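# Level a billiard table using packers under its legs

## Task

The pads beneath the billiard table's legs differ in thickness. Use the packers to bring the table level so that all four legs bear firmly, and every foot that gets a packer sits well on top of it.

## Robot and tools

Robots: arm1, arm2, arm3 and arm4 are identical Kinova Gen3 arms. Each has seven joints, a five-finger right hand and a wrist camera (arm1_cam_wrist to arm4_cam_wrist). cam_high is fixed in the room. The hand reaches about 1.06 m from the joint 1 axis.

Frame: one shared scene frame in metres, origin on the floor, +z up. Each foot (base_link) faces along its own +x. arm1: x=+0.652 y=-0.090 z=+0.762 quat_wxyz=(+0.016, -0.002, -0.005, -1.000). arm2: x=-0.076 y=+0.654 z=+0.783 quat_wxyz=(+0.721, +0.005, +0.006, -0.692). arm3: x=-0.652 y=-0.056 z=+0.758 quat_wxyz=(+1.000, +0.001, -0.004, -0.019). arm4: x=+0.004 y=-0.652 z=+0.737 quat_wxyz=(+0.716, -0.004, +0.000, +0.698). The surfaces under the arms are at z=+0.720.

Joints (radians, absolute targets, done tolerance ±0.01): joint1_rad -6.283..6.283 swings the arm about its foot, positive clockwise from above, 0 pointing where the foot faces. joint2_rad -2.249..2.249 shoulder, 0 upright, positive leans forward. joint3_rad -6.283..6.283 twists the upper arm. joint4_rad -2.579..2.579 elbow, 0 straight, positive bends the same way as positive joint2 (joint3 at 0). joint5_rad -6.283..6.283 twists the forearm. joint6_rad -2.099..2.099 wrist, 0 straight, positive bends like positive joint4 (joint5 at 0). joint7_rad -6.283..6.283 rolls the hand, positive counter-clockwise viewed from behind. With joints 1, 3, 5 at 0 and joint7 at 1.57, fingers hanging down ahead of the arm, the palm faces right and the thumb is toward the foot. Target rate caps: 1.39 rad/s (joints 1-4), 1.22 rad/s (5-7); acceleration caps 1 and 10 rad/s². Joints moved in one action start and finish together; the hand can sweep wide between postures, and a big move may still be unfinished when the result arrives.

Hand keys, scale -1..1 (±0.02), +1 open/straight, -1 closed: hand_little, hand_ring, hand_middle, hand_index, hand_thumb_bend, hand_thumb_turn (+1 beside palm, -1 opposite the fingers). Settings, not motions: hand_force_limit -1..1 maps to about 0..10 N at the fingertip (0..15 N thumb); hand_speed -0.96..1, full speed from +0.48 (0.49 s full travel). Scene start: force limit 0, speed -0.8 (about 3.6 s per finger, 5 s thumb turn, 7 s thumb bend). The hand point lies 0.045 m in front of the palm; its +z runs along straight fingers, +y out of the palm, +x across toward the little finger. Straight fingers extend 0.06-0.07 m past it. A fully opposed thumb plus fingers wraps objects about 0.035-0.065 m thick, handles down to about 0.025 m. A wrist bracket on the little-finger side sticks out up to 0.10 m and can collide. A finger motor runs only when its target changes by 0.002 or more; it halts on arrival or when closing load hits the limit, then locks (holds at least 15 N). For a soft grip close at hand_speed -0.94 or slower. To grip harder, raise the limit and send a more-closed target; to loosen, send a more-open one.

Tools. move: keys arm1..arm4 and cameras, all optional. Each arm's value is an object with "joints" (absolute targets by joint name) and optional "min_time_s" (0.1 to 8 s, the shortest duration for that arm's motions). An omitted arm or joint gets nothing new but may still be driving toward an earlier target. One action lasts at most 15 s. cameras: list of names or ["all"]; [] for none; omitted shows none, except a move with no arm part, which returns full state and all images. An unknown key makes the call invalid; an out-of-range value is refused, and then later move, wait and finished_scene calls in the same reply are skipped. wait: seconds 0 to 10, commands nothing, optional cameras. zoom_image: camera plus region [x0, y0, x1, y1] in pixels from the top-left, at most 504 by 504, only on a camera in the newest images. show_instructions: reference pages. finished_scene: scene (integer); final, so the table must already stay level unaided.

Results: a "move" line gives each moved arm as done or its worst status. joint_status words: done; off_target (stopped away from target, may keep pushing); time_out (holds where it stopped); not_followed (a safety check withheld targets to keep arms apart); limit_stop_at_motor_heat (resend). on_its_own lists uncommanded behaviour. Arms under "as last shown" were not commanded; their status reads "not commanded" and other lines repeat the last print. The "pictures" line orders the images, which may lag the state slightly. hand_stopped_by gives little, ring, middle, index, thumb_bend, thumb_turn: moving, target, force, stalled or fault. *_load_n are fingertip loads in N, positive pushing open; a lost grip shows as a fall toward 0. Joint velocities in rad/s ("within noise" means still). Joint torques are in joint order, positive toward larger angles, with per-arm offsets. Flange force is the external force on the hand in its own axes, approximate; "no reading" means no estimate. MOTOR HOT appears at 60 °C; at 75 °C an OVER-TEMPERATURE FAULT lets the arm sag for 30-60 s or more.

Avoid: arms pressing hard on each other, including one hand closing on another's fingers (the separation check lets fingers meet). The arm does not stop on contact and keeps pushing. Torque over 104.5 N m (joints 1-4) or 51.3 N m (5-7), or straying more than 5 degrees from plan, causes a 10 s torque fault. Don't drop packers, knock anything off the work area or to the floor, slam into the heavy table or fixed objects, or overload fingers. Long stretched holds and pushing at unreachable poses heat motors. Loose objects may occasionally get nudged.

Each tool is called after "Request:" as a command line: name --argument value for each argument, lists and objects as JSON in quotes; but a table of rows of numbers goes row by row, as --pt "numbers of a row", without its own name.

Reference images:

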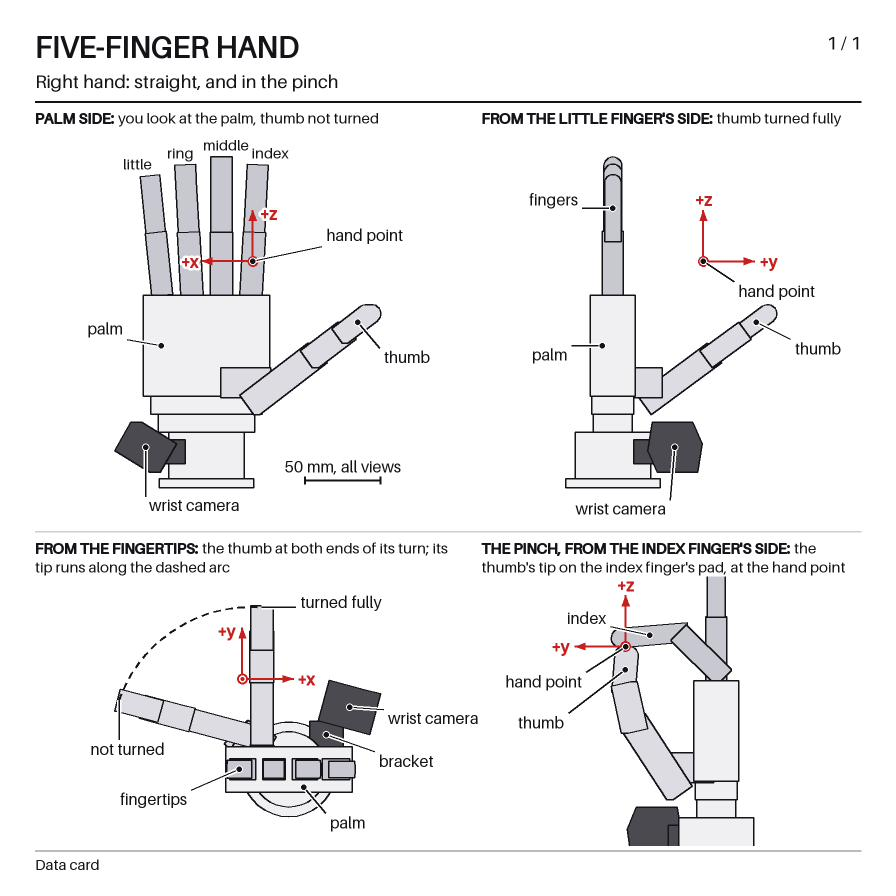

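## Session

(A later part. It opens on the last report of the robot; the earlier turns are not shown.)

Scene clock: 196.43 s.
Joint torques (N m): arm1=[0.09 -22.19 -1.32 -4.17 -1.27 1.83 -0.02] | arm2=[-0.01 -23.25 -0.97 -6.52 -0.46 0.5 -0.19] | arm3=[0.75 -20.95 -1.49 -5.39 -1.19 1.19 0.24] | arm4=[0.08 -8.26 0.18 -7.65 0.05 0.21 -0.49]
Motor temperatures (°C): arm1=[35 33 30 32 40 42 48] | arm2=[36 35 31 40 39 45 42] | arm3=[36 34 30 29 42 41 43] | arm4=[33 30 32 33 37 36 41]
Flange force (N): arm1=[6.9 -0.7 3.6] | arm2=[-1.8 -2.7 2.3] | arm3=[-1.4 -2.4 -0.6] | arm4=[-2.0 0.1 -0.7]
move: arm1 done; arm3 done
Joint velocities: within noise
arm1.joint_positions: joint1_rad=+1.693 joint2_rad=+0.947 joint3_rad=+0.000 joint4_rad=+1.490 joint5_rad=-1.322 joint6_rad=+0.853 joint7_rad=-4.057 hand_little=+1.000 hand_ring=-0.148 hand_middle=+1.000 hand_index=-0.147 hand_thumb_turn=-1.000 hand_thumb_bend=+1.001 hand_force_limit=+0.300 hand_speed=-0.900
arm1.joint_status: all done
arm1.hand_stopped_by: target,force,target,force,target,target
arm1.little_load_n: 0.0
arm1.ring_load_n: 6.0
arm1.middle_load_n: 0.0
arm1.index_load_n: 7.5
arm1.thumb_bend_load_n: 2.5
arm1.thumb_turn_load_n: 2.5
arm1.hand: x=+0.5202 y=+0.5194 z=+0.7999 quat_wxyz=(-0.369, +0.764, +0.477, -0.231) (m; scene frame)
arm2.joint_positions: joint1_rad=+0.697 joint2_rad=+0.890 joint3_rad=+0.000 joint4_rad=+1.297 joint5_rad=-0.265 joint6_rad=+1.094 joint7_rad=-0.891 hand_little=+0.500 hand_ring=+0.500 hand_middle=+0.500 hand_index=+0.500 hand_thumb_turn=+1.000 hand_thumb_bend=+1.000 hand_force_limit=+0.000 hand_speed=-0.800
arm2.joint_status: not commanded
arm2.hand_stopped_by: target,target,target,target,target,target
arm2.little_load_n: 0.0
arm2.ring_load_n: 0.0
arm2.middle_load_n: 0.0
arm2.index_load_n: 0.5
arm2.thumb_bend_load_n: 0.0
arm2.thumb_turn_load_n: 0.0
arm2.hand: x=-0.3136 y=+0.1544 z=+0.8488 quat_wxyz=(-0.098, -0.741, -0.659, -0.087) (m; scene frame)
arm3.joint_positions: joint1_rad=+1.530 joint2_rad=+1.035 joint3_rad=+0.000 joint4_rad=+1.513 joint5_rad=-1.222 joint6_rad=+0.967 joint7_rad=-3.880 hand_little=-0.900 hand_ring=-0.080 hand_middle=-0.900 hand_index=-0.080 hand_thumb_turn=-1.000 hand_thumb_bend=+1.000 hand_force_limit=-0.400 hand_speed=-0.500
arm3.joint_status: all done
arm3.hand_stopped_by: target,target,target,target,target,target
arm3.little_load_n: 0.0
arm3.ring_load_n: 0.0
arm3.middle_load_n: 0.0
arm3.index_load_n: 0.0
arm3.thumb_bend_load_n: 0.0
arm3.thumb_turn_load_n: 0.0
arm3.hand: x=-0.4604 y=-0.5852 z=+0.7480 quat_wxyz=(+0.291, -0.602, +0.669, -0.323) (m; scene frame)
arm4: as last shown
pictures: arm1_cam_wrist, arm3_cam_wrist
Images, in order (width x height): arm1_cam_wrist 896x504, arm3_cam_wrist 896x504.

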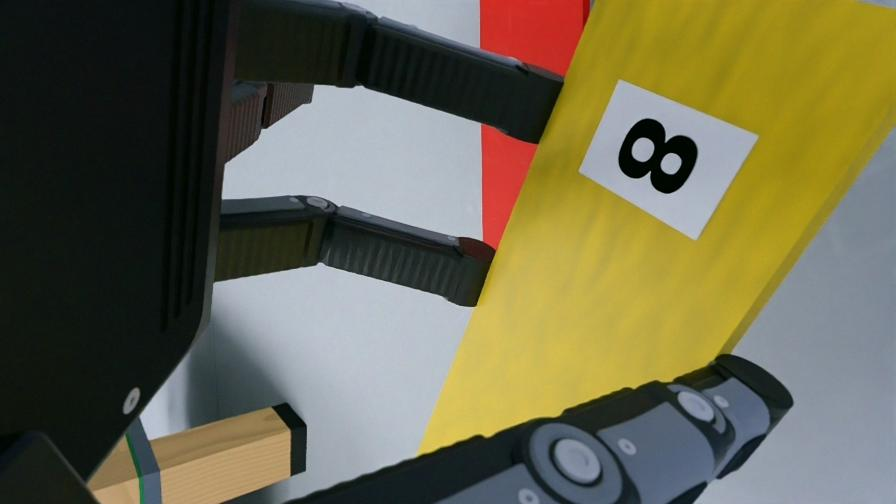

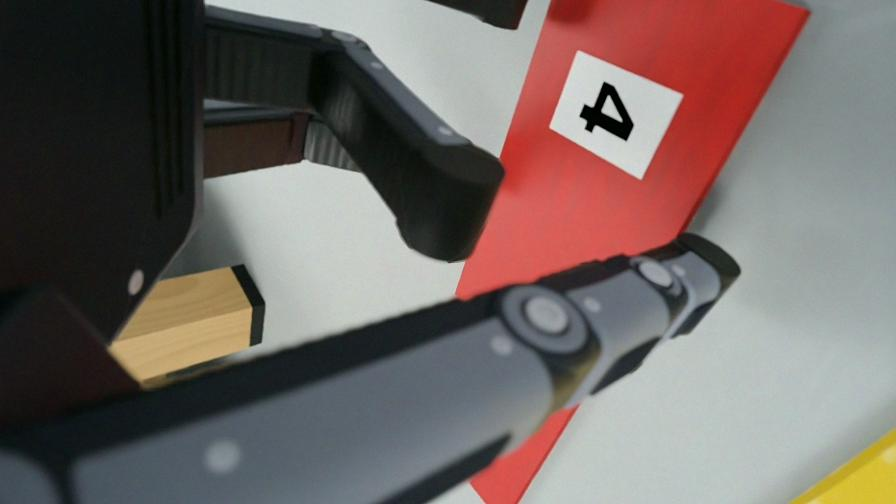

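Request:
move --arm1 '{"joints": {"joint1_rad": 1.4915, "joint2_rad": 0.7503, "joint4_rad": 2.1313, "joint5_rad": -2.366, "joint6_rad": 0.7036, "joint7_rad": -3.3603}, "min_time_s": 3}' --arm3 '{"joints": {"joint1_rad": 1.5303, "joint2_rad": 1.052, "joint4_rad": 1.5103, "joint5_rad": -1.2317, "joint6_rad": 0.9617, "joint7_rad": -3.8633}, "min_time_s": 1}'

Request:
move --arm1 '{"joints": {"joint1_rad": 0.7907, "joint2_rad": 0.7244, "joint4_rad": 2.4973, "joint5_rad": -3.6176, "joint6_rad": 0.9786, "joint7_rad": -3.1794}, "min_time_s": 3.5}' --arm3 '{"joints": {"hand_thumb_bend": 0.5, "hand_speed": -0.88, "hand_force_limit": -0.3}}' --cameras '["arm1_cam_wrist", "arm3_cam_wrist", "cam_high"]'

Scene clock: 205.23 s.
Joint torques (N m): arm1=[0.11 -17.3 -0.62 -1.78 -0.31 2.5 -0.04] | arm2=[-0.01 -23.21 -0.9 -6.57 -0.44 0.47 -0.2] | arm3=[0.81 -20.98 -1.35 -5.3 -1.07 1.15 0.22] | arm4=[0.11 -8.3 0.13 -7.64 0.07 0.27 -0.53]
Motor temperatures (°C): arm1=[35 34 30 32 40 42 48] | arm2=[36 35 31 40 39 45 42] | arm3=[36 34 30 29 42 41 43] | arm4=[33 30 32 33 37 36 41]
Flange force (N): arm1=[4.2 -3.6 5.1] | arm2=[-1.6 -2.5 2.3] | arm3=[-1.7 -2.4 -0.4] | arm4=[-2.2 0.1 -0.6]
move: arm1 done; arm3 done
Joint velocities: within noise
arm1.joint_positions: joint1_rad=+1.492 joint2_rad=+0.750 joint3_rad=+0.000 joint4_rad=+2.131 joint5_rad=-2.366 joint6_rad=+0.704 joint7_rad=-3.360 hand_little=+1.000 hand_ring=-0.148 hand_middle=+1.000 hand_index=-0.147 hand_thumb_turn=-1.000 hand_thumb_bend=+1.001 hand_force_limit=+0.300 hand_speed=-0.900
arm1.joint_status: all done
arm1.hand_stopped_by: target,force,target,force,target,target
arm1.little_load_n: 0.0
arm1.ring_load_n: 5.5
arm1.middle_load_n: 0.0
arm1.index_load_n: 7.0
arm1.thumb_bend_load_n: 2.5
arm1.thumb_turn_load_n: 2.5
arm1.hand: x=+0.4698 y=+0.4192 z=+0.7999 quat_wxyz=(-0.406, +0.841, +0.323, -0.156) (m; scene frame)
arm2, arm4: as last shown
arm2.index_load_n: 0.0
arm3.joint_positions: joint1_rad=+1.530 joint2_rad=+1.052 joint3_rad=+0.000 joint4_rad=+1.510 joint5_rad=-1.232 joint6_rad=+0.962 joint7_rad=-3.863 hand_little=-0.900 hand_ring=-0.080 hand_middle=-0.900 hand_index=-0.080 hand_thumb_turn=-1.000 hand_thumb_bend=+1.000 hand_force_limit=-0.400 hand_speed=-0.500
arm3.joint_status: all done
arm3.hand_stopped_by: target,target,target,target,target,target
arm3.little_load_n: 0.0
arm3.ring_load_n: 0.0
arm3.middle_load_n: 0.0
arm3.index_load_n: 0.0
arm3.thumb_bend_load_n: 0.0
arm3.thumb_turn_load_n: 0.0
arm3.hand: x=-0.4604 y=-0.5852 z=+0.7392 quat_wxyz=(+0.291, -0.602, +0.669, -0.323) (m; scene frame)
pictures: none

Scene clock: 209.10 s.
Joint torques (N m): arm1=[0 -14.19 0.85 0.56 -0.06 2.55 -0.01] | arm2=[-0.05 -23.34 -0.85 -6.49 -0.47 0.46 -0.17] | arm3=[0.78 -20.05 -1.03 -4.95 -0.92 0.9 0.26] | arm4=[0.11 -8.25 0.18 -7.66 0.11 0.25 -0.51]
Motor temperatures (°C): arm1=[35 34 30 31 40 42 48] | arm2=[36 35 31 40 39 45 42] | arm3=[36 34 30 29 42 41 43] | arm4=[33 30 32 33 37 36 41]
Flange force (N): arm1=[-3.1 -4.1 4.5] | arm2=[-2.1 -2.9 2.3] | arm3=[-1.5 -3.8 -1.5] | arm4=[-1.9 0.1 -0.6]
move: arm1 done; arm3 off_target
Joint velocities: within noise
arm1.joint_positions: joint1_rad=+0.791 joint2_rad=+0.724 joint3_rad=+0.000 joint4_rad=+2.497 joint5_rad=-3.618 joint6_rad=+0.979 joint7_rad=-3.179 hand_little=+1.000 hand_ring=-0.148 hand_middle=+1.000 hand_index=-0.147 hand_thumb_turn=-1.000 hand_thumb_bend=+1.001 hand_force_limit=+0.300 hand_speed=-0.900
arm1.joint_status: all done
arm1.hand_stopped_by: target,force,target,force,target,target
arm1.little_load_n: 0.0
arm1.ring_load_n: 6.0
arm1.middle_load_n: 0.0
arm1.index_load_n: 7.0
arm1.thumb_bend_load_n: 2.0
arm1.thumb_turn_load_n: 2.5
arm1.hand: x=+0.3899 y=+0.2992 z=+0.8002 quat_wxyz=(-0.429, +0.889, +0.141, -0.068) (m; scene frame)
arm2, arm4: as last shown
arm3.joint_positions: joint1_rad=+1.530 joint2_rad=+1.052 joint3_rad=+0.000 joint4_rad=+1.510 joint5_rad=-1.232 joint6_rad=+0.962 joint7_rad=-3.863 hand_little=-0.900 hand_ring=-0.080 hand_middle=-0.900 hand_index=-0.080 hand_thumb_turn=-1.000 hand_thumb_bend=+0.895 hand_force_limit=-0.300 hand_speed=-0.880
arm3.joint_status: hand_thumb_bend off_target (ended at +0.895, target +0.500); the others done
arm3.hand_stopped_by: target,target,target,target,force,target
arm3.little_load_n: 0.0
arm3.ring_load_n: 2.0
arm3.middle_load_n: 0.0
arm3.index_load_n: 2.0
arm3.thumb_bend_load_n: 5.5
arm3.thumb_turn_load_n: 1.0
arm3.hand: x=-0.4604 y=-0.5852 z=+0.7392 quat_wxyz=(+0.291, -0.602, +0.669, -0.323) (m; scene frame)
pictures: arm1_cam_wrist, arm3_cam_wrist, cam_high
Images, in order (width x height): arm1_cam_wrist 896x504, arm3_cam_wrist 896x504, cam_high 896x504.

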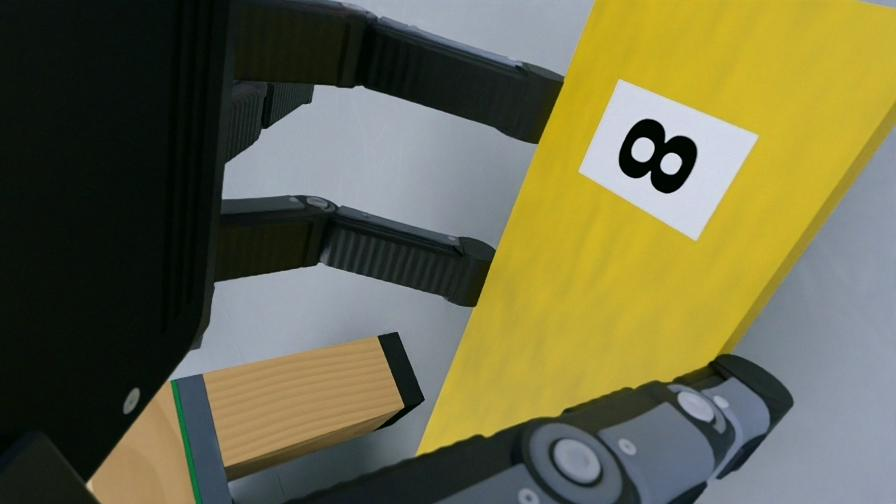

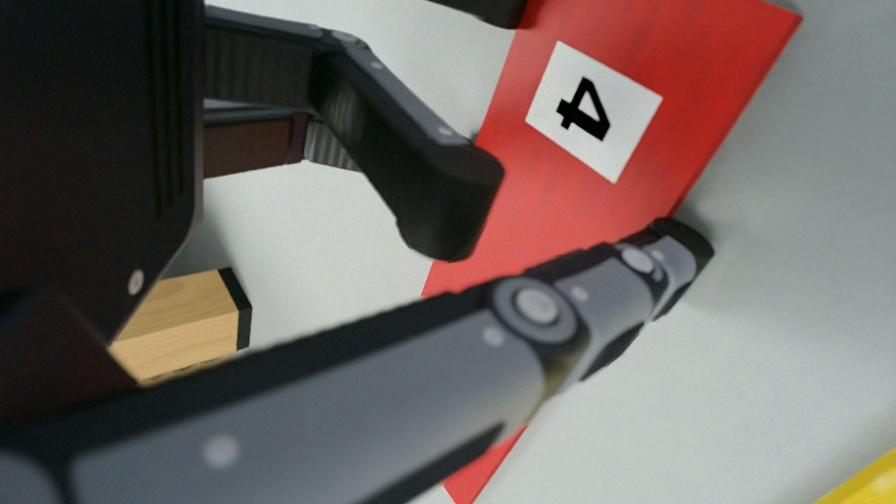

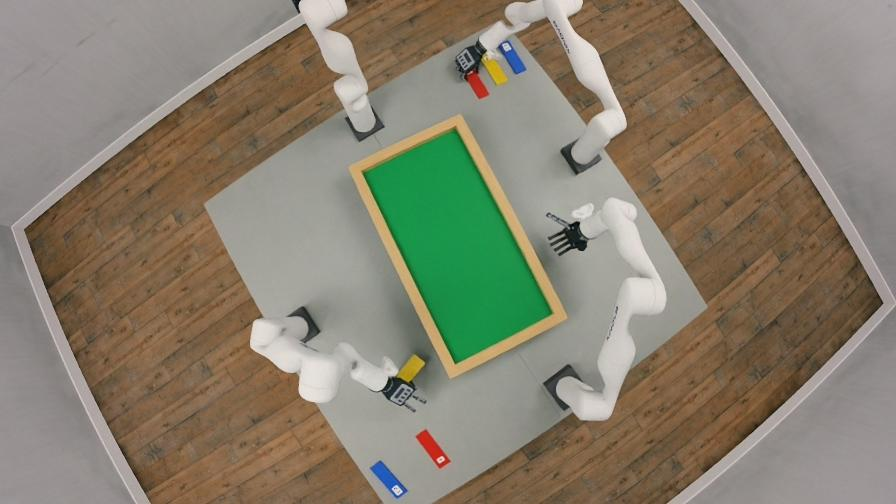

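Request:
move --arm1 '{"joints": {"joint1_rad": -0.0787, "joint2_rad": 0.7359, "joint4_rad": 2.5197, "joint5_rad": -4.7661, "joint6_rad": 0.8985, "joint7_rad": -3.2816}, "min_time_s": 3.5}' --arm3 '{"joints": {"joint1_rad": 1.4579, "joint2_rad": 1.0412, "joint4_rad": 1.5463, "joint5_rad": -1.3019, "joint6_rad": 0.9171, "joint7_rad": -3.8482}, "min_time_s": 1.5}' --cameras '["arm1_cam_wrist", "arm3_cam_wrist"]'

Scene clock: 215.03 s.
Joint torques (N m): arm1=[-0.06 -11.85 1.62 2.74 -0.24 2.57 -0.01] | arm2=[0.07 -23.29 -0.94 -6.52 -0.43 0.45 -0.2] | arm3=[0.51 -19.56 -1.28 -4.72 -0.9 1.01 0.24] | arm4=[0.1 -8.28 0.14 -7.66 0.1 0.21 -0.51]
Motor temperatures (°C): arm1=[35 33 30 31 40 42 48] | arm2=[36 35 31 40 39 45 42] | arm3=[36 34 30 29 42 41 43] | arm4=[33 30 32 33 37 36 41]
Flange force (N): arm1=[-4.9 1.1 0.5] | arm2=[-2.0 -2.7 2.3] | arm3=[-1.1 -3.9 -2.4] | arm4=[-2.0 0.1 -0.7]
move: arm1 done; arm3 done
Joint velocities: within noise
arm1.joint_positions: joint1_rad=-0.079 joint2_rad=+0.736 joint3_rad=+0.000 joint4_rad=+2.520 joint5_rad=-4.766 joint6_rad=+0.898 joint7_rad=-3.282 hand_little=+1.000 hand_ring=-0.148 hand_middle=+1.000 hand_index=-0.147 hand_thumb_turn=-1.000 hand_thumb_bend=+1.001 hand_force_limit=+0.300 hand_speed=-0.900
arm1.joint_status: all done
arm1.hand_stopped_by: target,force,target,force,target,target
arm1.little_load_n: 0.0
arm1.ring_load_n: 6.0
arm1.middle_load_n: 0.0
arm1.index_load_n: 7.0
arm1.thumb_bend_load_n: 2.5
arm1.thumb_turn_load_n: 2.5
arm1.hand: x=+0.3805 y=+0.1250 z=+0.8003 quat_wxyz=(-0.435, +0.901, -0.013, +0.006) (m; scene frame)
arm2, arm4: as last shown
arm3.joint_positions: joint1_rad=+1.458 joint2_rad=+1.041 joint3_rad=+0.000 joint4_rad=+1.546 joint5_rad=-1.302 joint6_rad=+0.917 joint7_rad=-3.848 hand_little=-0.900 hand_ring=-0.080 hand_middle=-0.900 hand_index=-0.080 hand_thumb_turn=-1.000 hand_thumb_bend=+0.895 hand_force_limit=-0.300 hand_speed=-0.880
arm3.joint_status: all done
arm3.hand_stopped_by: target,target,target,target,force,target
arm3.little_load_n: 0.5
arm3.ring_load_n: 1.5
arm3.middle_load_n: 0.0
arm3.index_load_n: 1.5
arm3.thumb_bend_load_n: 5.5
arm3.thumb_turn_load_n: 1.5
arm3.hand: x=-0.4221 y=-0.5765 z=+0.7393 quat_wxyz=(+0.291, -0.602, +0.669, -0.323) (m; scene frame)
pictures: arm1_cam_wrist, arm3_cam_wrist
Images, in order (width x height): arm1_cam_wrist 896x504, arm3_cam_wrist 896x504.

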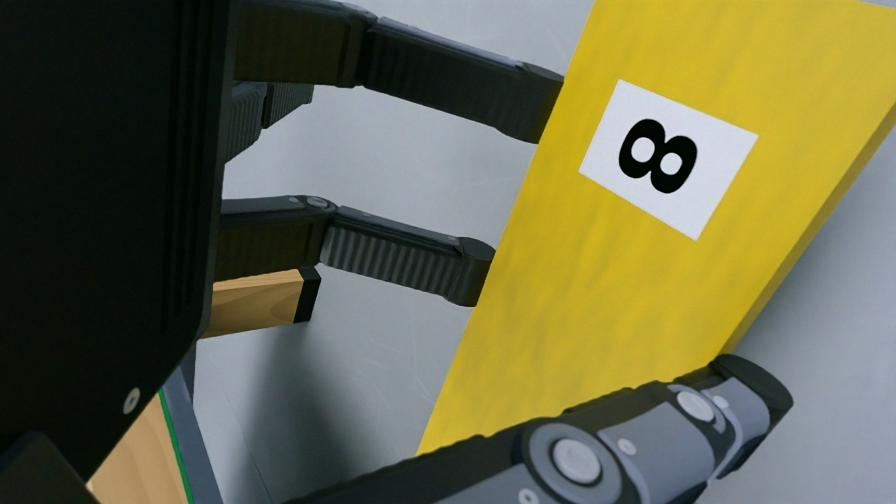

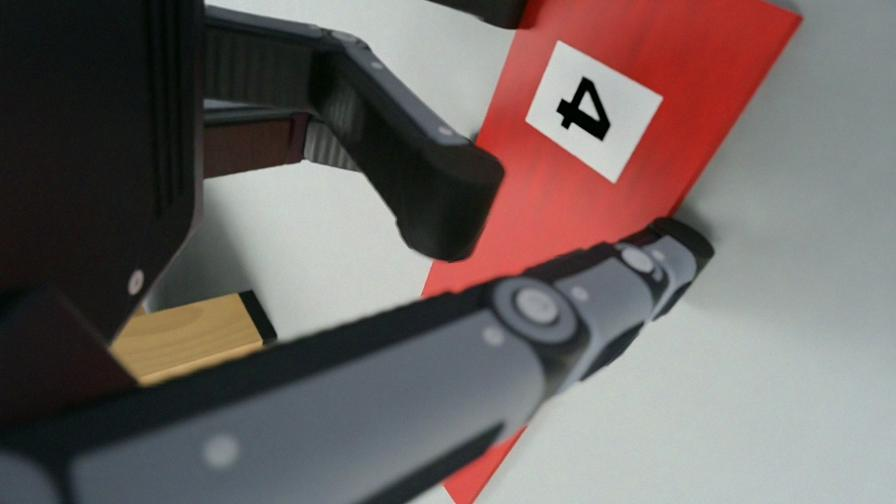

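Request:
move --arm2 '{"joints": {"joint1_rad": 0.6198, "joint2_rad": 0.8403, "joint4_rad": 1.4122, "joint5_rad": -0.2881, "joint6_rad": 1.0153, "joint7_rad": -0.9386}, "min_time_s": 1.5}' --arm3 '{"joints": {"joint1_rad": 1.384, "joint2_rad": 1.0339, "joint4_rad": 1.5718, "joint5_rad": -1.3719, "joint6_rad": 0.8758, "joint7_rad": -3.8369}, "min_time_s": 1.5}' --cameras '["arm2_cam_wrist"]'

Request:
move --arm3 '{"joints": {"joint1_rad": 1.3092, "joint2_rad": 1.0301, "joint4_rad": 1.5863, "joint5_rad": -1.4403, "joint6_rad": 0.8367, "joint7_rad": -3.8312}, "min_time_s": 1.5}' --cameras '["arm3_cam_wrist"]'

Scene clock: 220.20 s.
Joint torques (N m): arm1=[-0.05 -11.81 1.62 2.8 -0.33 2.6 -0.05] | arm2=[0.05 -22.28 -0.9 -6.24 -0.46 0.41 -0.21] | arm3=[0.49 -19.63 -1.25 -4.79 -0.85 0.93 0.24] | arm4=[0.13 -8.21 0.15 -7.62 0.08 0.24 -0.53]
Motor temperatures (°C): arm1=[35 33 30 31 40 42 48] | arm2=[36 35 31 40 39 45 42] | arm3=[36 34 30 29 42 41 43] | arm4=[33 30 32 33 37 36 41]
Flange force (N): arm1=[-5.1 0.8 0.8] | arm2=[-1.8 -2.4 2.3] | arm3=[-1.0 -3.6 -2.4] | arm4=[-2.0 0.0 -0.8]
move: arm2 done; arm3 done
Joint velocities: within noise
arm1, arm4: as last shown
arm1.middle_load_n: -0.5
arm1.index_load_n: 7.5
arm2.joint_positions: joint1_rad=+0.620 joint2_rad=+0.840 joint3_rad=+0.000 joint4_rad=+1.412 joint5_rad=-0.288 joint6_rad=+1.015 joint7_rad=-0.939 hand_little=+0.500 hand_ring=+0.500 hand_middle=+0.500 hand_index=+0.500 hand_thumb_turn=+1.000 hand_thumb_bend=+1.000 hand_force_limit=+0.000 hand_speed=-0.800
arm2.joint_status: all done
arm2.hand_stopped_by: target,target,target,target,target,target
arm2.little_load_n: 0.0
arm2.ring_load_n: 0.0
arm2.middle_load_n: 0.0
arm2.index_load_n: 0.0
arm2.thumb_bend_load_n: 0.0
arm2.thumb_turn_load_n: 0.0
arm2.hand: x=-0.2639 y=+0.1486 z=+0.8482 quat_wxyz=(-0.098, -0.741, -0.659, -0.087) (m; scene frame)
arm3.joint_positions: joint1_rad=+1.384 joint2_rad=+1.034 joint3_rad=+0.000 joint4_rad=+1.572 joint5_rad=-1.372 joint6_rad=+0.876 joint7_rad=-3.837 hand_little=-0.900 hand_ring=-0.080 hand_middle=-0.900 hand_index=-0.080 hand_thumb_turn=-1.000 hand_thumb_bend=+0.895 hand_force_limit=-0.300 hand_speed=-0.880
arm3.joint_status: all done
arm3.hand_stopped_by: target,target,target,target,force,target
arm3.little_load_n: 0.0
arm3.ring_load_n: 1.5
arm3.middle_load_n: 0.0
arm3.index_load_n: 1.5
arm3.thumb_bend_load_n: 5.5
arm3.thumb_turn_load_n: 1.0
arm3.hand: x=-0.3840 y=-0.5675 z=+0.7393 quat_wxyz=(+0.291, -0.602, +0.669, -0.323) (m; scene frame)
arm4.thumb_bend_load_n: 0.5
pictures: arm2_cam_wrist
Images, in order (width x height): arm2_cam_wrist 896x504.

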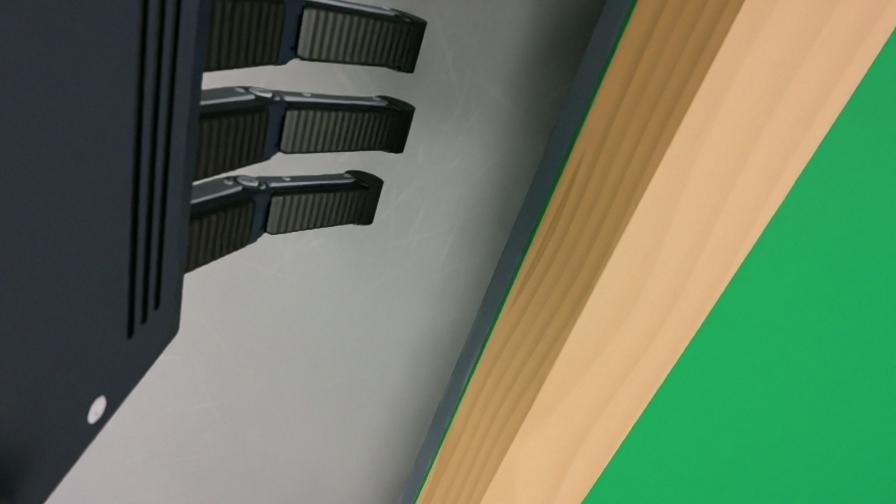

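Scene clock: 222.00 s.
Joint torques (N m): arm1=[-0.01 -11.88 1.7 2.72 -0.31 2.53 0.02] | arm2=[0.03 -22.38 -0.86 -6.21 -0.42 0.43 -0.19] | arm3=[0.52 -19.42 -1.16 -4.78 -0.8 0.93 0.28] | arm4=[0.15 -8.33 0.14 -7.66 0.07 0.22 -0.47]
Motor temperatures (°C): arm1=[35 33 30 31 40 42 48] | arm2=[36 35 31 40 39 45 42] | arm3=[36 34 30 29 42 41 43] | arm4=[33 30 32 33 37 36 41]
Flange force (N): arm1=[-4.5 1.5 0.9] | arm2=[-2.0 -2.5 2.5] | arm3=[-1.0 -4.0 -2.8] | arm4=[-2.0 0.3 -0.7]
move: arm3 done
Joint velocities: within noise
arm1, arm2, arm4: as last shown
arm1.middle_load_n: 0.0
arm3.joint_positions: joint1_rad=+1.309 joint2_rad=+1.030 joint3_rad=+0.000 joint4_rad=+1.586 joint5_rad=-1.440 joint6_rad=+0.837 joint7_rad=-3.831 hand_little=-0.900 hand_ring=-0.080 hand_middle=-0.900 hand_index=-0.080 hand_thumb_turn=-1.000 hand_thumb_bend=+0.895 hand_force_limit=-0.300 hand_speed=-0.880
arm3.joint_status: all done
arm3.hand_stopped_by: target,target,target,target,force,target
arm3.little_load_n: 0.0
arm3.ring_load_n: 1.5
arm3.middle_load_n: 0.0
arm3.index_load_n: 1.0
arm3.thumb_bend_load_n: 5.5
arm3.thumb_turn_load_n: 1.0
arm3.hand: x=-0.3461 y=-0.5585 z=+0.7393 quat_wxyz=(+0.291, -0.602, +0.669, -0.323) (m; scene frame)
arm4.ring_load_n: 0.5
arm4.thumb_bend_load_n: 0.0
pictures: arm3_cam_wrist
Images, in order (width x height): arm3_cam_wrist 896x504.

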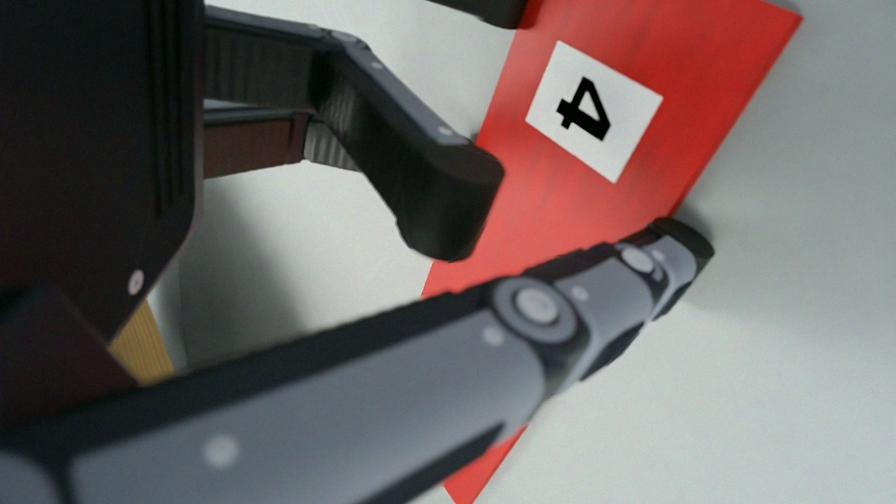

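Request:
move --arm1 '{"joints": {"joint1_rad": -0.8803, "joint2_rad": 0.8081, "joint4_rad": 1.9751, "joint5_rad": -5.7666, "joint6_rad": 1.2126, "joint7_rad": -2.9158}, "min_time_s": 3}' --arm2 '{"joints": {"joint1_rad": 0.6837, "joint2_rad": 0.9538, "joint4_rad": 1.3379, "joint5_rad": -0.5002, "joint6_rad": 1.171, "joint7_rad": -0.7675}, "min_time_s": 2}' --arm3 '{"joints": {"joint1_rad": 1.2337, "joint2_rad": 1.0301, "joint4_rad": 1.5889, "joint5_rad": -1.5047, "joint6_rad": 0.7989, "joint7_rad": -3.8326}, "min_time_s": 1.5}' --cameras '["arm1_cam_wrist", "arm2_cam_wrist"]'

Request:
move --arm3 '{"joints": {"joint1_rad": 1.159, "joint2_rad": 1.0332, "joint4_rad": 1.58, "joint5_rad": -1.562, "joint6_rad": 0.7615, "joint7_rad": -3.8431}, "min_time_s": 1.5}' --cameras '["arm3_cam_wrist", "cam_high"]'

Scene clock: 226.10 s.
Joint torques (N m): arm1=[-0.01 -15.36 1.21 0.27 0.47 2.56 0.06] | arm2=[0.04 -23.23 -1.35 -5.72 -0.84 0.99 -0.22] | arm3=[0.45 -18.92 -1 -4.59 -0.72 0.81 0.27] | arm4=[0.05 -8.24 0.06 -7.7 0.08 0.23 -0.55]
Motor temperatures (°C): arm1=[35 33 30 31 40 42 48] | arm2=[36 35 31 40 39 45 42] | arm3=[36 34 30 29 42 41 43] | arm4=[33 30 32 33 37 36 41]
Flange force (N): arm1=[-2.8 4.0 -1.2] | arm2=[-1.5 -3.2 2.0] | arm3=[-0.7 -4.7 -3.5] | arm4=[-2.1 -0.3 -0.5]
move: arm1 done; arm2 done; arm3 done
Joint velocities: within noise
arm1.joint_positions: joint1_rad=-0.880 joint2_rad=+0.808 joint3_rad=+0.000 joint4_rad=+1.975 joint5_rad=-5.767 joint6_rad=+1.213 joint7_rad=-2.916 hand_little=+1.000 hand_ring=-0.148 hand_middle=+1.000 hand_index=-0.147 hand_thumb_turn=-1.000 hand_thumb_bend=+1.001 hand_force_limit=+0.300 hand_speed=-0.900
arm1.joint_status: all done
arm1.hand_stopped_by: target,force,target,force,target,target
arm1.little_load_n: 0.0
arm1.ring_load_n: 5.5
arm1.middle_load_n: 0.0
arm1.index_load_n: 7.0
arm1.thumb_bend_load_n: 2.5
arm1.thumb_turn_load_n: 2.5
arm1.hand: x=+0.3555 y=-0.1849 z=+0.8005 quat_wxyz=(-0.435, +0.901, -0.013, +0.006) (m; scene frame)
arm2.joint_positions: joint1_rad=+0.684 joint2_rad=+0.954 joint3_rad=+0.000 joint4_rad=+1.338 joint5_rad=-0.500 joint6_rad=+1.171 joint7_rad=-0.768 hand_little=+0.500 hand_ring=+0.500 hand_middle=+0.500 hand_index=+0.500 hand_thumb_turn=+1.000 hand_thumb_bend=+1.000 hand_force_limit=+0.000 hand_speed=-0.800
arm2.joint_status: all done
arm2.hand_stopped_by: target,target,target,target,target,target
arm2.little_load_n: 0.0
arm2.ring_load_n: 0.0
arm2.middle_load_n: 0.0
arm2.index_load_n: 0.0
arm2.thumb_bend_load_n: 0.0
arm2.thumb_turn_load_n: 0.0
arm2.hand: x=-0.2341 y=+0.1452 z=+0.8483 quat_wxyz=(-0.194, -0.722, -0.642, -0.172) (m; scene frame)
arm3.joint_positions: joint1_rad=+1.234 joint2_rad=+1.030 joint3_rad=+0.000 joint4_rad=+1.589 joint5_rad=-1.505 joint6_rad=+0.799 joint7_rad=-3.833 hand_little=-0.900 hand_ring=-0.080 hand_middle=-0.900 hand_index=-0.080 hand_thumb_turn=-1.000 hand_thumb_bend=+0.895 hand_force_limit=-0.300 hand_speed=-0.880
arm3.joint_status: all done
arm3.hand_stopped_by: target,target,target,target,force,target
arm3.little_load_n: 0.0
arm3.ring_load_n: 1.0
arm3.middle_load_n: 0.0
arm3.index_load_n: 1.0
arm3.thumb_bend_load_n: 5.5
arm3.thumb_turn_load_n: 1.0
arm3.hand: x=-0.3080 y=-0.5495 z=+0.7392 quat_wxyz=(+0.291, -0.602, +0.669, -0.323) (m; scene frame)
arm4: as last shown
arm4.ring_load_n: 0.0
pictures: arm1_cam_wrist, arm2_cam_wrist
Images, in order (width x height): arm1_cam_wrist 896x504, arm2_cam_wrist 896x504.

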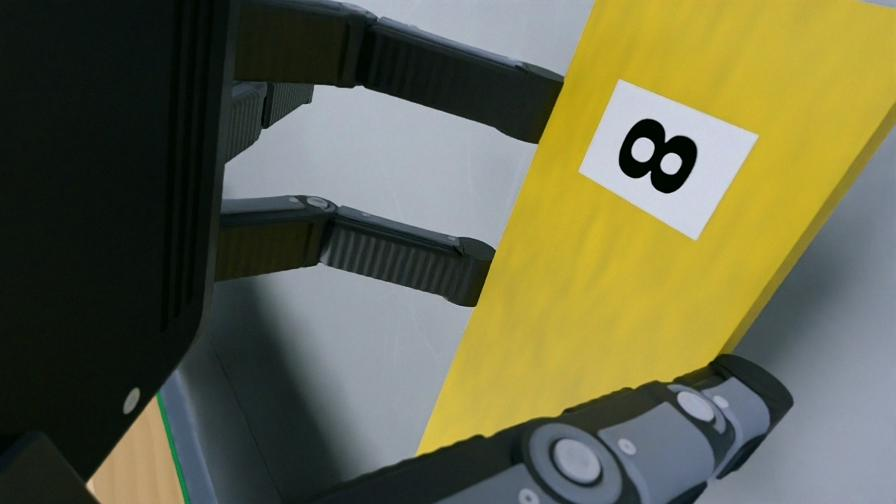

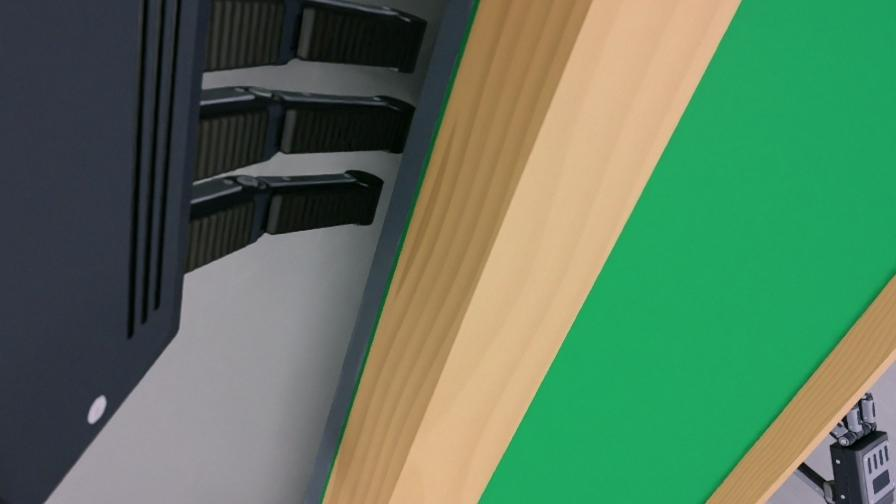

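Scene clock: 227.90 s.
Joint torques (N m): arm1=[0.01 -15.51 1.2 0.34 0.46 2.54 0.02] | arm2=[-0.04 -23.11 -1.31 -5.66 -0.83 0.98 -0.18] | arm3=[0.52 -19.46 -1.1 -4.9 -0.76 0.89 0.26] | arm4=[0.1 -8.22 0.14 -7.63 0.1 0.23 -0.51]
Motor temperatures (°C): arm1=[35 33 30 31 40 42 48] | arm2=[36 35 31 40 39 45 42] | arm3=[36 34 30 29 42 41 43] | arm4=[33 30 32 33 37 36 41]
Flange force (N): arm1=[-3.1 4.4 -1.3] | arm2=[-1.5 -3.2 1.7] | arm3=[-0.7 -4.2 -3.2] | arm4=[-2.0 0.0 -0.8]
move: arm3 done
Joint velocities: within noise
arm1, arm2: as last shown
arm1.ring_load_n: 6.0
arm3.joint_positions: joint1_rad=+1.159 joint2_rad=+1.033 joint3_rad=+0.000 joint4_rad=+1.580 joint5_rad=-1.562 joint6_rad=+0.762 joint7_rad=-3.843 hand_little=-0.900 hand_ring=-0.080 hand_middle=-0.900 hand_index=-0.080 hand_thumb_turn=-1.000 hand_thumb_bend=+0.895 hand_force_limit=-0.300 hand_speed=-0.880
arm3.joint_status: all done
arm3.hand_stopped_by: target,target,target,target,force,target
arm3.little_load_n: 0.0
arm3.ring_load_n: 1.0
arm3.middle_load_n: 0.0
arm3.index_load_n: 1.0
arm3.thumb_bend_load_n: 5.5
arm3.thumb_turn_load_n: 1.0
arm3.hand: x=-0.2701 y=-0.5406 z=+0.7393 quat_wxyz=(+0.291, -0.602, +0.669, -0.323) (m; scene frame)
arm4.joint_positions: joint1_rad=+3.100 joint2_rad=+0.000 joint3_rad=+0.000 joint4_rad=+1.424 joint5_rad=-0.015 joint6_rad=+1.850 joint7_rad=-2.206 hand_little=+1.000 hand_ring=+1.000 hand_middle=+1.000 hand_index=+1.000 hand_thumb_turn=+1.000 hand_thumb_bend=+1.000 hand_force_limit=+0.000 hand_speed=-0.800
arm4.joint_status: not commanded
arm4.hand_stopped_by: target,target,target,target,target,target
arm4.little_load_n: 0.0
arm4.ring_load_n: 0.5
arm4.middle_load_n: 0.0
arm4.index_load_n: 0.0
arm4.thumb_bend_load_n: 0.0
arm4.thumb_turn_load_n: 0.0
arm4.hand: x=+0.0168 y=-0.9784 z=+1.1631 quat_wxyz=(+0.053, -0.886, -0.459, -0.038) (m; scene frame)
pictures: arm3_cam_wrist, cam_high
Images, in order (width x height): arm3_cam_wrist 896x504, cam_high 896x504.

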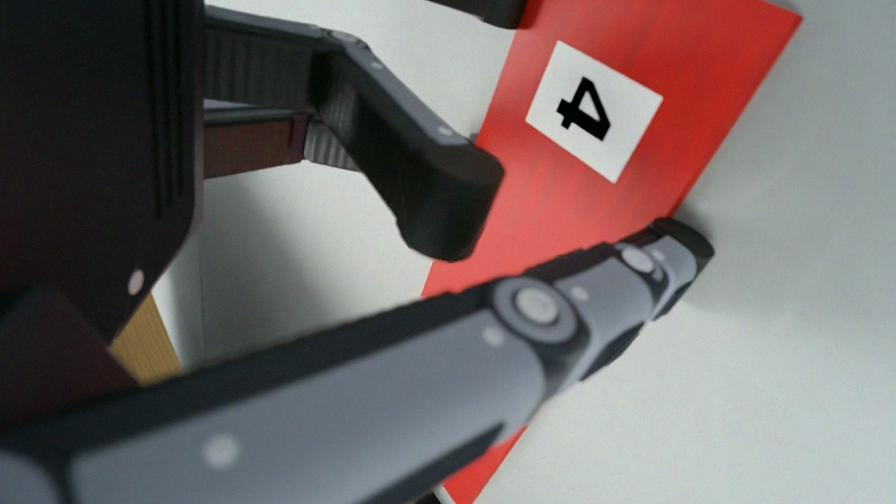

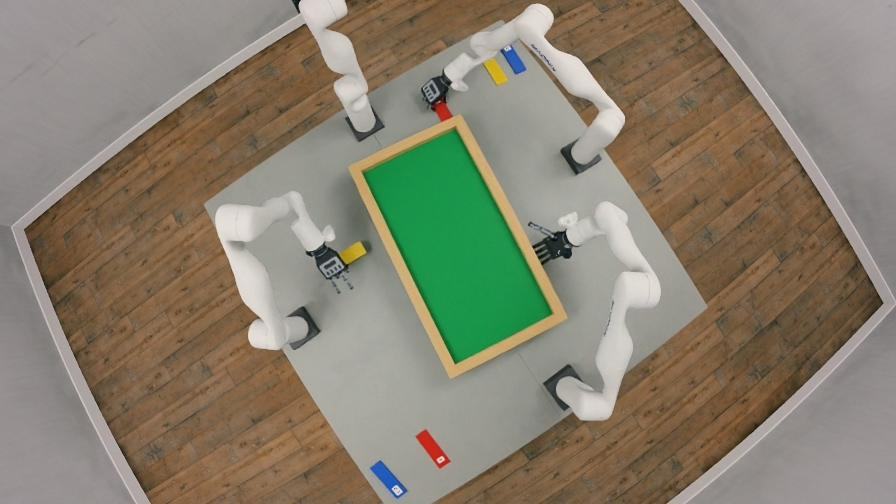

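Request:
zoom_image --camera "cam_high" --region '[400, 70, 500, 150]'

Request:
zoom_image --camera "arm3_cam_wrist" --region '[400, 300, 600, 504]'

Scaled by 5.040.

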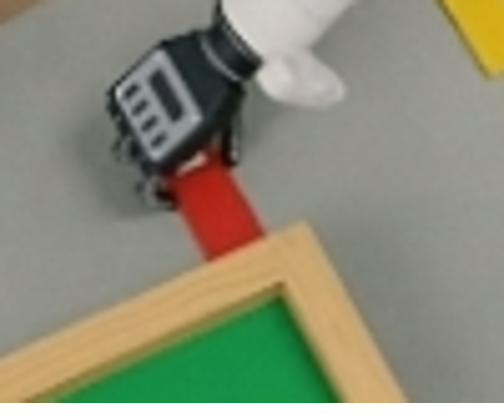

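Scaled by 2.471.

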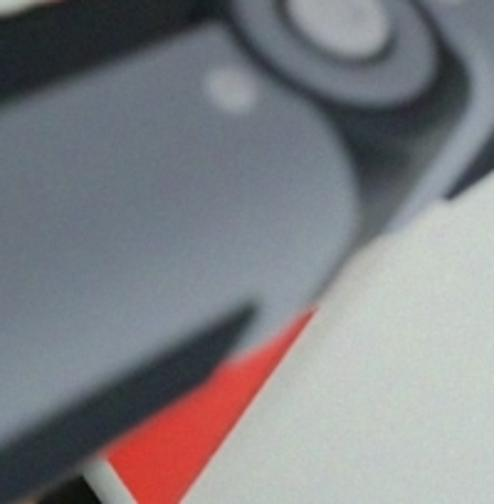

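Request:
move --arm3 '{"joints": {"hand_thumb_bend": 1.0, "hand_speed": -0.3}}'

Request:
move --arm3 '{"joints": {"joint2_rad": 1.0132}, "min_time_s": 0.6}'

Request:
move --arm3 '{"joints": {"joint1_rad": 1.3039, "joint2_rad": 0.9158, "joint4_rad": 1.5796, "joint5_rad": -1.3389, "joint6_rad": 0.8557, "joint7_rad": -3.9907}, "min_time_s": 1.5}' --cameras '["arm3_cam_wrist"]'

Request:
zoom_image --camera "arm3_cam_wrist" --region '[300, 220, 620, 504]'

Scene clock: 233.77 s.
Joint torques (N m): arm1=[0.05 -15.44 1.3 0.22 0.47 2.54 -0.04] | arm2=[0 -23.14 -1.39 -5.59 -0.76 1.01 -0.18] | arm3=[0.81 -21.22 -1.19 -5.52 -0.98 1.2 0.26] | arm4=[0.16 -8.25 0.19 -7.64 0.09 0.25 -0.52]
Motor temperatures (°C): arm1=[35 33 30 31 40 42 48] | arm2=[36 35 31 40 39 45 42] | arm3=[36 34 30 29 42 41 43] | arm4=[33 30 32 33 37 36 41]
Flange force (N): arm1=[-2.8 4.1 -1.2] | arm2=[-1.8 -3.3 1.8] | arm3=[-0.7 -2.2 -0.8] | arm4=[-1.9 0.2 -0.6]
move: arm3 done
Joint velocities: within noise
arm1, arm2, arm4: as last shown
arm3.joint_positions: joint1_rad=+1.159 joint2_rad=+1.033 joint3_rad=+0.000 joint4_rad=+1.580 joint5_rad=-1.562 joint6_rad=+0.761 joint7_rad=-3.843 hand_little=-0.900 hand_ring=-0.080 hand_middle=-0.900 hand_index=-0.080 hand_thumb_turn=-1.000 hand_thumb_bend=+1.000 hand_force_limit=-0.300 hand_speed=-0.300
arm3.joint_status: all done
arm3.hand_stopped_by: target,target,target,target,target,target
arm3.little_load_n: 0.0
arm3.ring_load_n: 0.0
arm3.middle_load_n: 0.0
arm3.index_load_n: 0.0
arm3.thumb_bend_load_n: 0.0
arm3.thumb_turn_load_n: 0.0
arm3.hand: x=-0.2701 y=-0.5406 z=+0.7393 quat_wxyz=(+0.291, -0.602, +0.669, -0.323) (m; scene frame)
arm4.ring_load_n: 0.0
pictures: none

Scene clock: 234.67 s.
Joint torques (N m): arm1=[-0.07 -15.38 1.18 0.35 0.48 2.45 0.01] | arm2=[0.03 -23.17 -1.36 -5.64 -0.78 0.98 -0.25] | arm3=[0.71 -21.15 -1.18 -5.7 -1.04 1.2 0.22] | arm4=[0.05 -8.27 0.13 -7.69 0.08 0.21 -0.52]
Motor temperatures (°C): arm1=[35 33 30 31 40 42 48] | arm2=[36 35 31 40 39 45 42] | arm3=[36 34 30 29 42 41 43] | arm4=[33 30 32 33 37 36 41]
Flange force (N): arm1=[-3.3 4.0 -1.7] | arm2=[-1.6 -3.3 1.8] | arm3=[-0.8 -2.1 -1.0] | arm4=[-2.0 -0.1 -0.6]
move: arm3 done
Joint velocities: within noise
arm1, arm2, arm4: as last shown
arm2.thumb_bend_load_n: -0.5
arm3.joint_positions: joint1_rad=+1.159 joint2_rad=+1.013 joint3_rad=+0.000 joint4_rad=+1.580 joint5_rad=-1.562 joint6_rad=+0.762 joint7_rad=-3.843 hand_little=-0.900 hand_ring=-0.080 hand_middle=-0.900 hand_index=-0.080 hand_thumb_turn=-1.000 hand_thumb_bend=+1.000 hand_force_limit=-0.300 hand_speed=-0.300
arm3.joint_status: all done
arm3.hand_stopped_by: target,target,target,target,target,target
arm3.little_load_n: 0.0
arm3.ring_load_n: 0.0
arm3.middle_load_n: 0.0
arm3.index_load_n: 0.0
arm3.thumb_bend_load_n: 0.0
arm3.thumb_turn_load_n: 0.0
arm3.hand: x=-0.2680 y=-0.5462 z=+0.7512 quat_wxyz=(+0.288, -0.604, +0.665, -0.331) (m; scene frame)
pictures: none

Scene clock: 236.50 s.
Joint torques (N m): arm1=[0.03 -15.4 1.25 0.31 0.43 2.5 -0.02] | arm2=[0.05 -23.09 -1.26 -5.65 -0.76 1.02 -0.19] | arm3=[0.77 -20.45 -1.28 -6.07 -1.26 1.05 0.28] | arm4=[0.1 -8.32 0.18 -7.66 0.1 0.24 -0.52]
Motor temperatures (°C): arm1=[35 33 30 31 40 42 48] | arm2=[36 35 31 40 39 45 42] | arm3=[36 34 30 29 42 41 43] | arm4=[33 30 32 33 37 36 41]
Flange force (N): arm1=[-3.1 4.1 -1.5] | arm2=[-1.5 -3.0 1.9] | arm3=[-1.0 -2.4 -0.8] | arm4=[-2.1 0.1 -0.7]
move: arm3 done
Joint velocities: within noise
arm1, arm2, arm4: as last shown
arm1.ring_load_n: 5.5
arm2.thumb_bend_load_n: 0.0
arm3.joint_positions: joint1_rad=+1.304 joint2_rad=+0.916 joint3_rad=+0.000 joint4_rad=+1.580 joint5_rad=-1.339 joint6_rad=+0.856 joint7_rad=-3.991 hand_little=-0.900 hand_ring=-0.080 hand_middle=-0.900 hand_index=-0.080 hand_thumb_turn=-1.000 hand_thumb_bend=+1.000 hand_force_limit=-0.300 hand_speed=-0.300
arm3.joint_status: all done
arm3.hand_stopped_by: target,target,target,target,target,target
arm3.little_load_n: 0.0
arm3.ring_load_n: 0.0
arm3.middle_load_n: 0.0
arm3.index_load_n: 0.0
arm3.thumb_bend_load_n: 0.0
arm3.thumb_turn_load_n: 0.0
arm3.hand: x=-0.3428 y=-0.5627 z=+0.8000 quat_wxyz=(+0.291, -0.602, +0.669, -0.323) (m; scene frame)
arm4.ring_load_n: 0.5
pictures: arm3_cam_wrist
Images, in order (width x height): arm3_cam_wrist 896x504.

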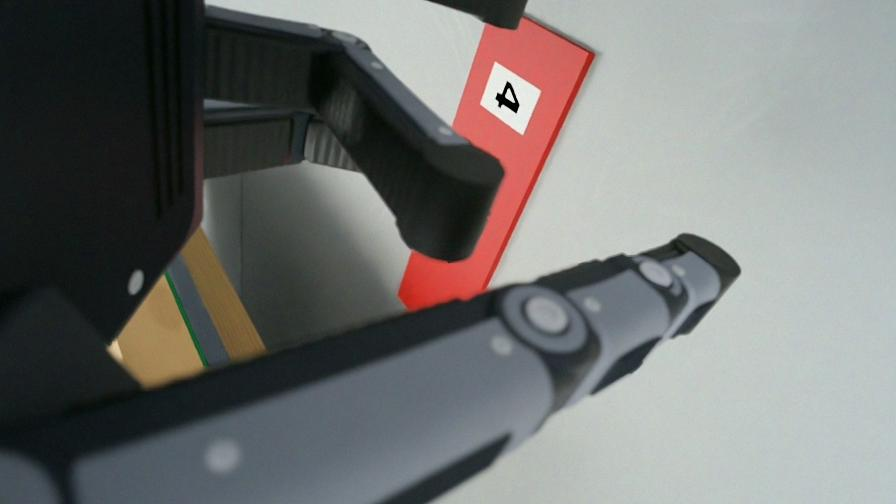

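Scaled by 1.575.

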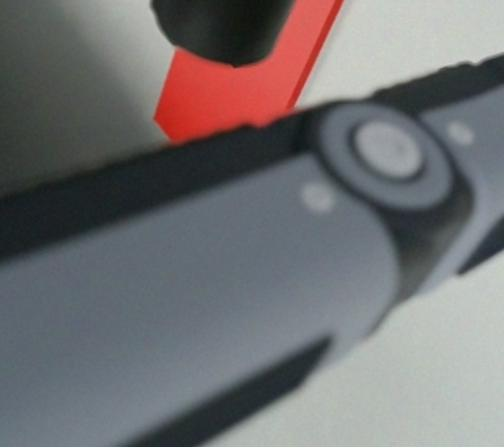

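Request:
move --arm3 '{"joints": {"hand_thumb_turn": 1.0, "hand_speed": 0.3}}' --cameras '["arm3_cam_wrist"]'

Request:
zoom_image --camera "arm3_cam_wrist" --region '[200, 220, 500, 504]'

Scene clock: 238.10 s.
Joint torques (N m): arm1=[-0.06 -15.37 1.09 0.3 0.41 2.51 -0.02] | arm2=[0.06 -23.21 -1.32 -5.64 -0.83 0.99 -0.18] | arm3=[0.77 -20.36 -1.23 -6.05 -1.19 1.02 0.22] | arm4=[0.12 -8.25 0.11 -7.76 0.09 0.23 -0.5]
Motor temperatures (°C): arm1=[35 33 30 31 40 42 48] | arm2=[36 35 31 40 39 45 42] | arm3=[36 34 30 29 42 41 43] | arm4=[33 30 32 33 37 36 41]
Flange force (N): arm1=[-3.3 3.9 -1.3] | arm2=[-1.8 -3.3 1.9] | arm3=[-1.3 -2.3 -0.8] | arm4=[-1.8 0.0 -0.3]
move: arm3 done
Joint velocities: within noise
arm1, arm2, arm4: as last shown
arm1.ring_load_n: 6.0
arm2.index_load_n: 0.5
arm3.joint_positions: joint1_rad=+1.304 joint2_rad=+0.916 joint3_rad=+0.000 joint4_rad=+1.580 joint5_rad=-1.339 joint6_rad=+0.856 joint7_rad=-3.991 hand_little=-0.900 hand_ring=-0.080 hand_middle=-0.900 hand_index=-0.080 hand_thumb_turn=+1.000 hand_thumb_bend=+1.000 hand_force_limit=-0.300 hand_speed=+0.300
arm3.joint_status: all done
arm3.hand_stopped_by: target,target,target,target,target,target
arm3.little_load_n: 0.0
arm3.ring_load_n: 0.0
arm3.middle_load_n: 0.0
arm3.index_load_n: 0.0
arm3.thumb_bend_load_n: 0.0
arm3.thumb_turn_load_n: 0.0
arm3.hand: x=-0.3428 y=-0.5627 z=+0.8000 quat_wxyz=(+0.291, -0.602, +0.669, -0.323) (m; scene frame)
arm4.ring_load_n: 0.0
pictures: arm3_cam_wrist
Images, in order (width x height): arm3_cam_wrist 896x504.

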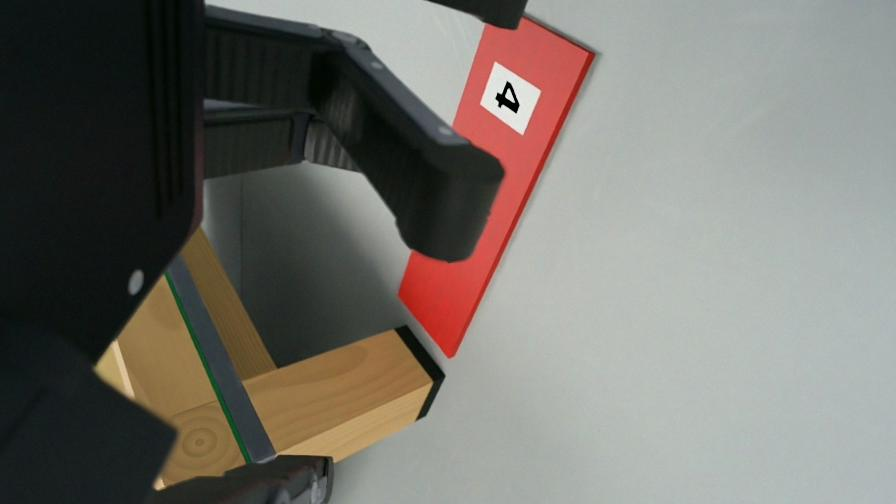

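Scaled by 1.680.

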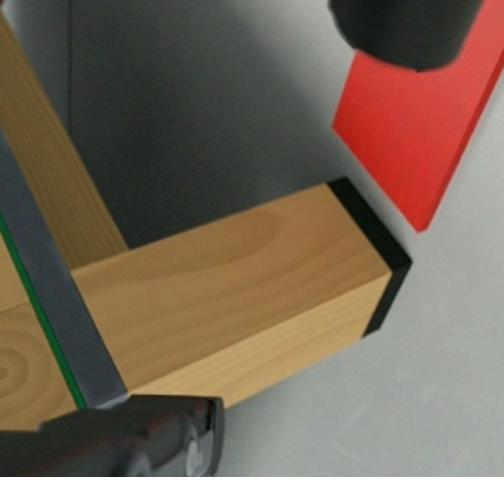

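Request:
move --arm2 '{"joints": {"joint1_rad": 0.6838, "joint2_rad": 0.9272, "joint4_rad": 1.3333, "joint5_rad": -0.4943, "joint6_rad": 1.1988, "joint7_rad": -0.7838}, "min_time_s": 2}' --arm3 '{"joints": {"hand_thumb_turn": -1.0}}' --cameras '["arm2_cam_wrist"]'

Scene clock: 243.67 s.
Joint torques (N m): arm1=[-0.07 -15.4 1.23 0.35 0.46 2.51 -0.01] | arm2=[0.13 -23.43 -1.34 -5.98 -0.87 1.04 -0.2] | arm3=[0.76 -20.47 -1.16 -6.09 -1.21 1.05 0.27] | arm4=[0.13 -8.23 0.17 -7.65 0.11 0.23 -0.56]
Motor temperatures (°C): arm1=[35 33 30 31 40 42 48] | arm2=[36 35 31 40 39 45 42] | arm3=[36 34 30 29 42 41 43] | arm4=[33 30 32 33 37 36 41]
Flange force (N): arm1=[-3.3 4.1 -1.5] | arm2=[-1.7 -3.4 2.5] | arm3=[-1.2 -2.3 -0.6] | arm4=[-2.0 0.0 -0.6]
move: arm2 done; arm3 done
Joint velocities: within noise
arm1, arm4: as last shown
arm1.ring_load_n: 5.5
arm1.index_load_n: 7.5
arm1.thumb_turn_load_n: 2.0
arm2.joint_positions: joint1_rad=+0.684 joint2_rad=+0.927 joint3_rad=+0.000 joint4_rad=+1.333 joint5_rad=-0.494 joint6_rad=+1.199 joint7_rad=-0.784 hand_little=+0.500 hand_ring=+0.500 hand_middle=+0.500 hand_index=+0.500 hand_thumb_turn=+1.000 hand_thumb_bend=+1.000 hand_force_limit=+0.000 hand_speed=-0.800
arm2.joint_status: all done
arm2.hand_stopped_by: target,target,target,target,target,target
arm2.little_load_n: 0.0
arm2.ring_load_n: 0.0
arm2.middle_load_n: 0.0
arm2.index_load_n: 1.0
arm2.thumb_bend_load_n: 0.0
arm2.thumb_turn_load_n: 0.0
arm2.hand: x=-0.2339 y=+0.1452 z=+0.8649 quat_wxyz=(-0.194, -0.722, -0.642, -0.172) (m; scene frame)
arm3.joint_positions: joint1_rad=+1.304 joint2_rad=+0.916 joint3_rad=+0.000 joint4_rad=+1.580 joint5_rad=-1.339 joint6_rad=+0.856 joint7_rad=-3.991 hand_little=-0.900 hand_ring=-0.080 hand_middle=-0.900 hand_index=-0.080 hand_thumb_turn=-1.000 hand_thumb_bend=+1.000 hand_force_limit=-0.300 hand_speed=+0.300
arm3.joint_status: all done
arm3.hand_stopped_by: target,target,target,target,target,target
arm3.little_load_n: 0.0
arm3.ring_load_n: 0.0
arm3.middle_load_n: 0.0
arm3.index_load_n: 0.0
arm3.thumb_bend_load_n: 0.0
arm3.thumb_turn_load_n: 0.0
arm3.hand: x=-0.3428 y=-0.5627 z=+0.8000 quat_wxyz=(+0.291, -0.602, +0.669, -0.323) (m; scene frame)
arm4.thumb_bend_load_n: -0.5
pictures: arm2_cam_wrist
Images, in order (width x height): arm2_cam_wrist 896x504.

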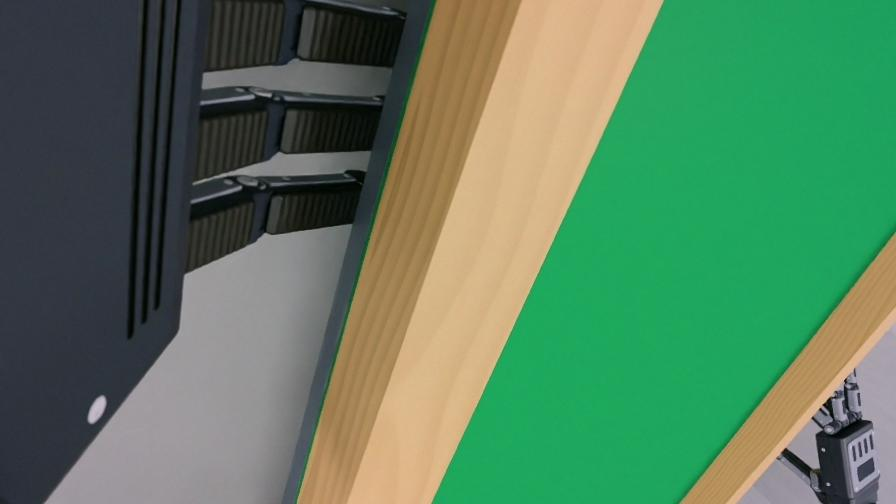

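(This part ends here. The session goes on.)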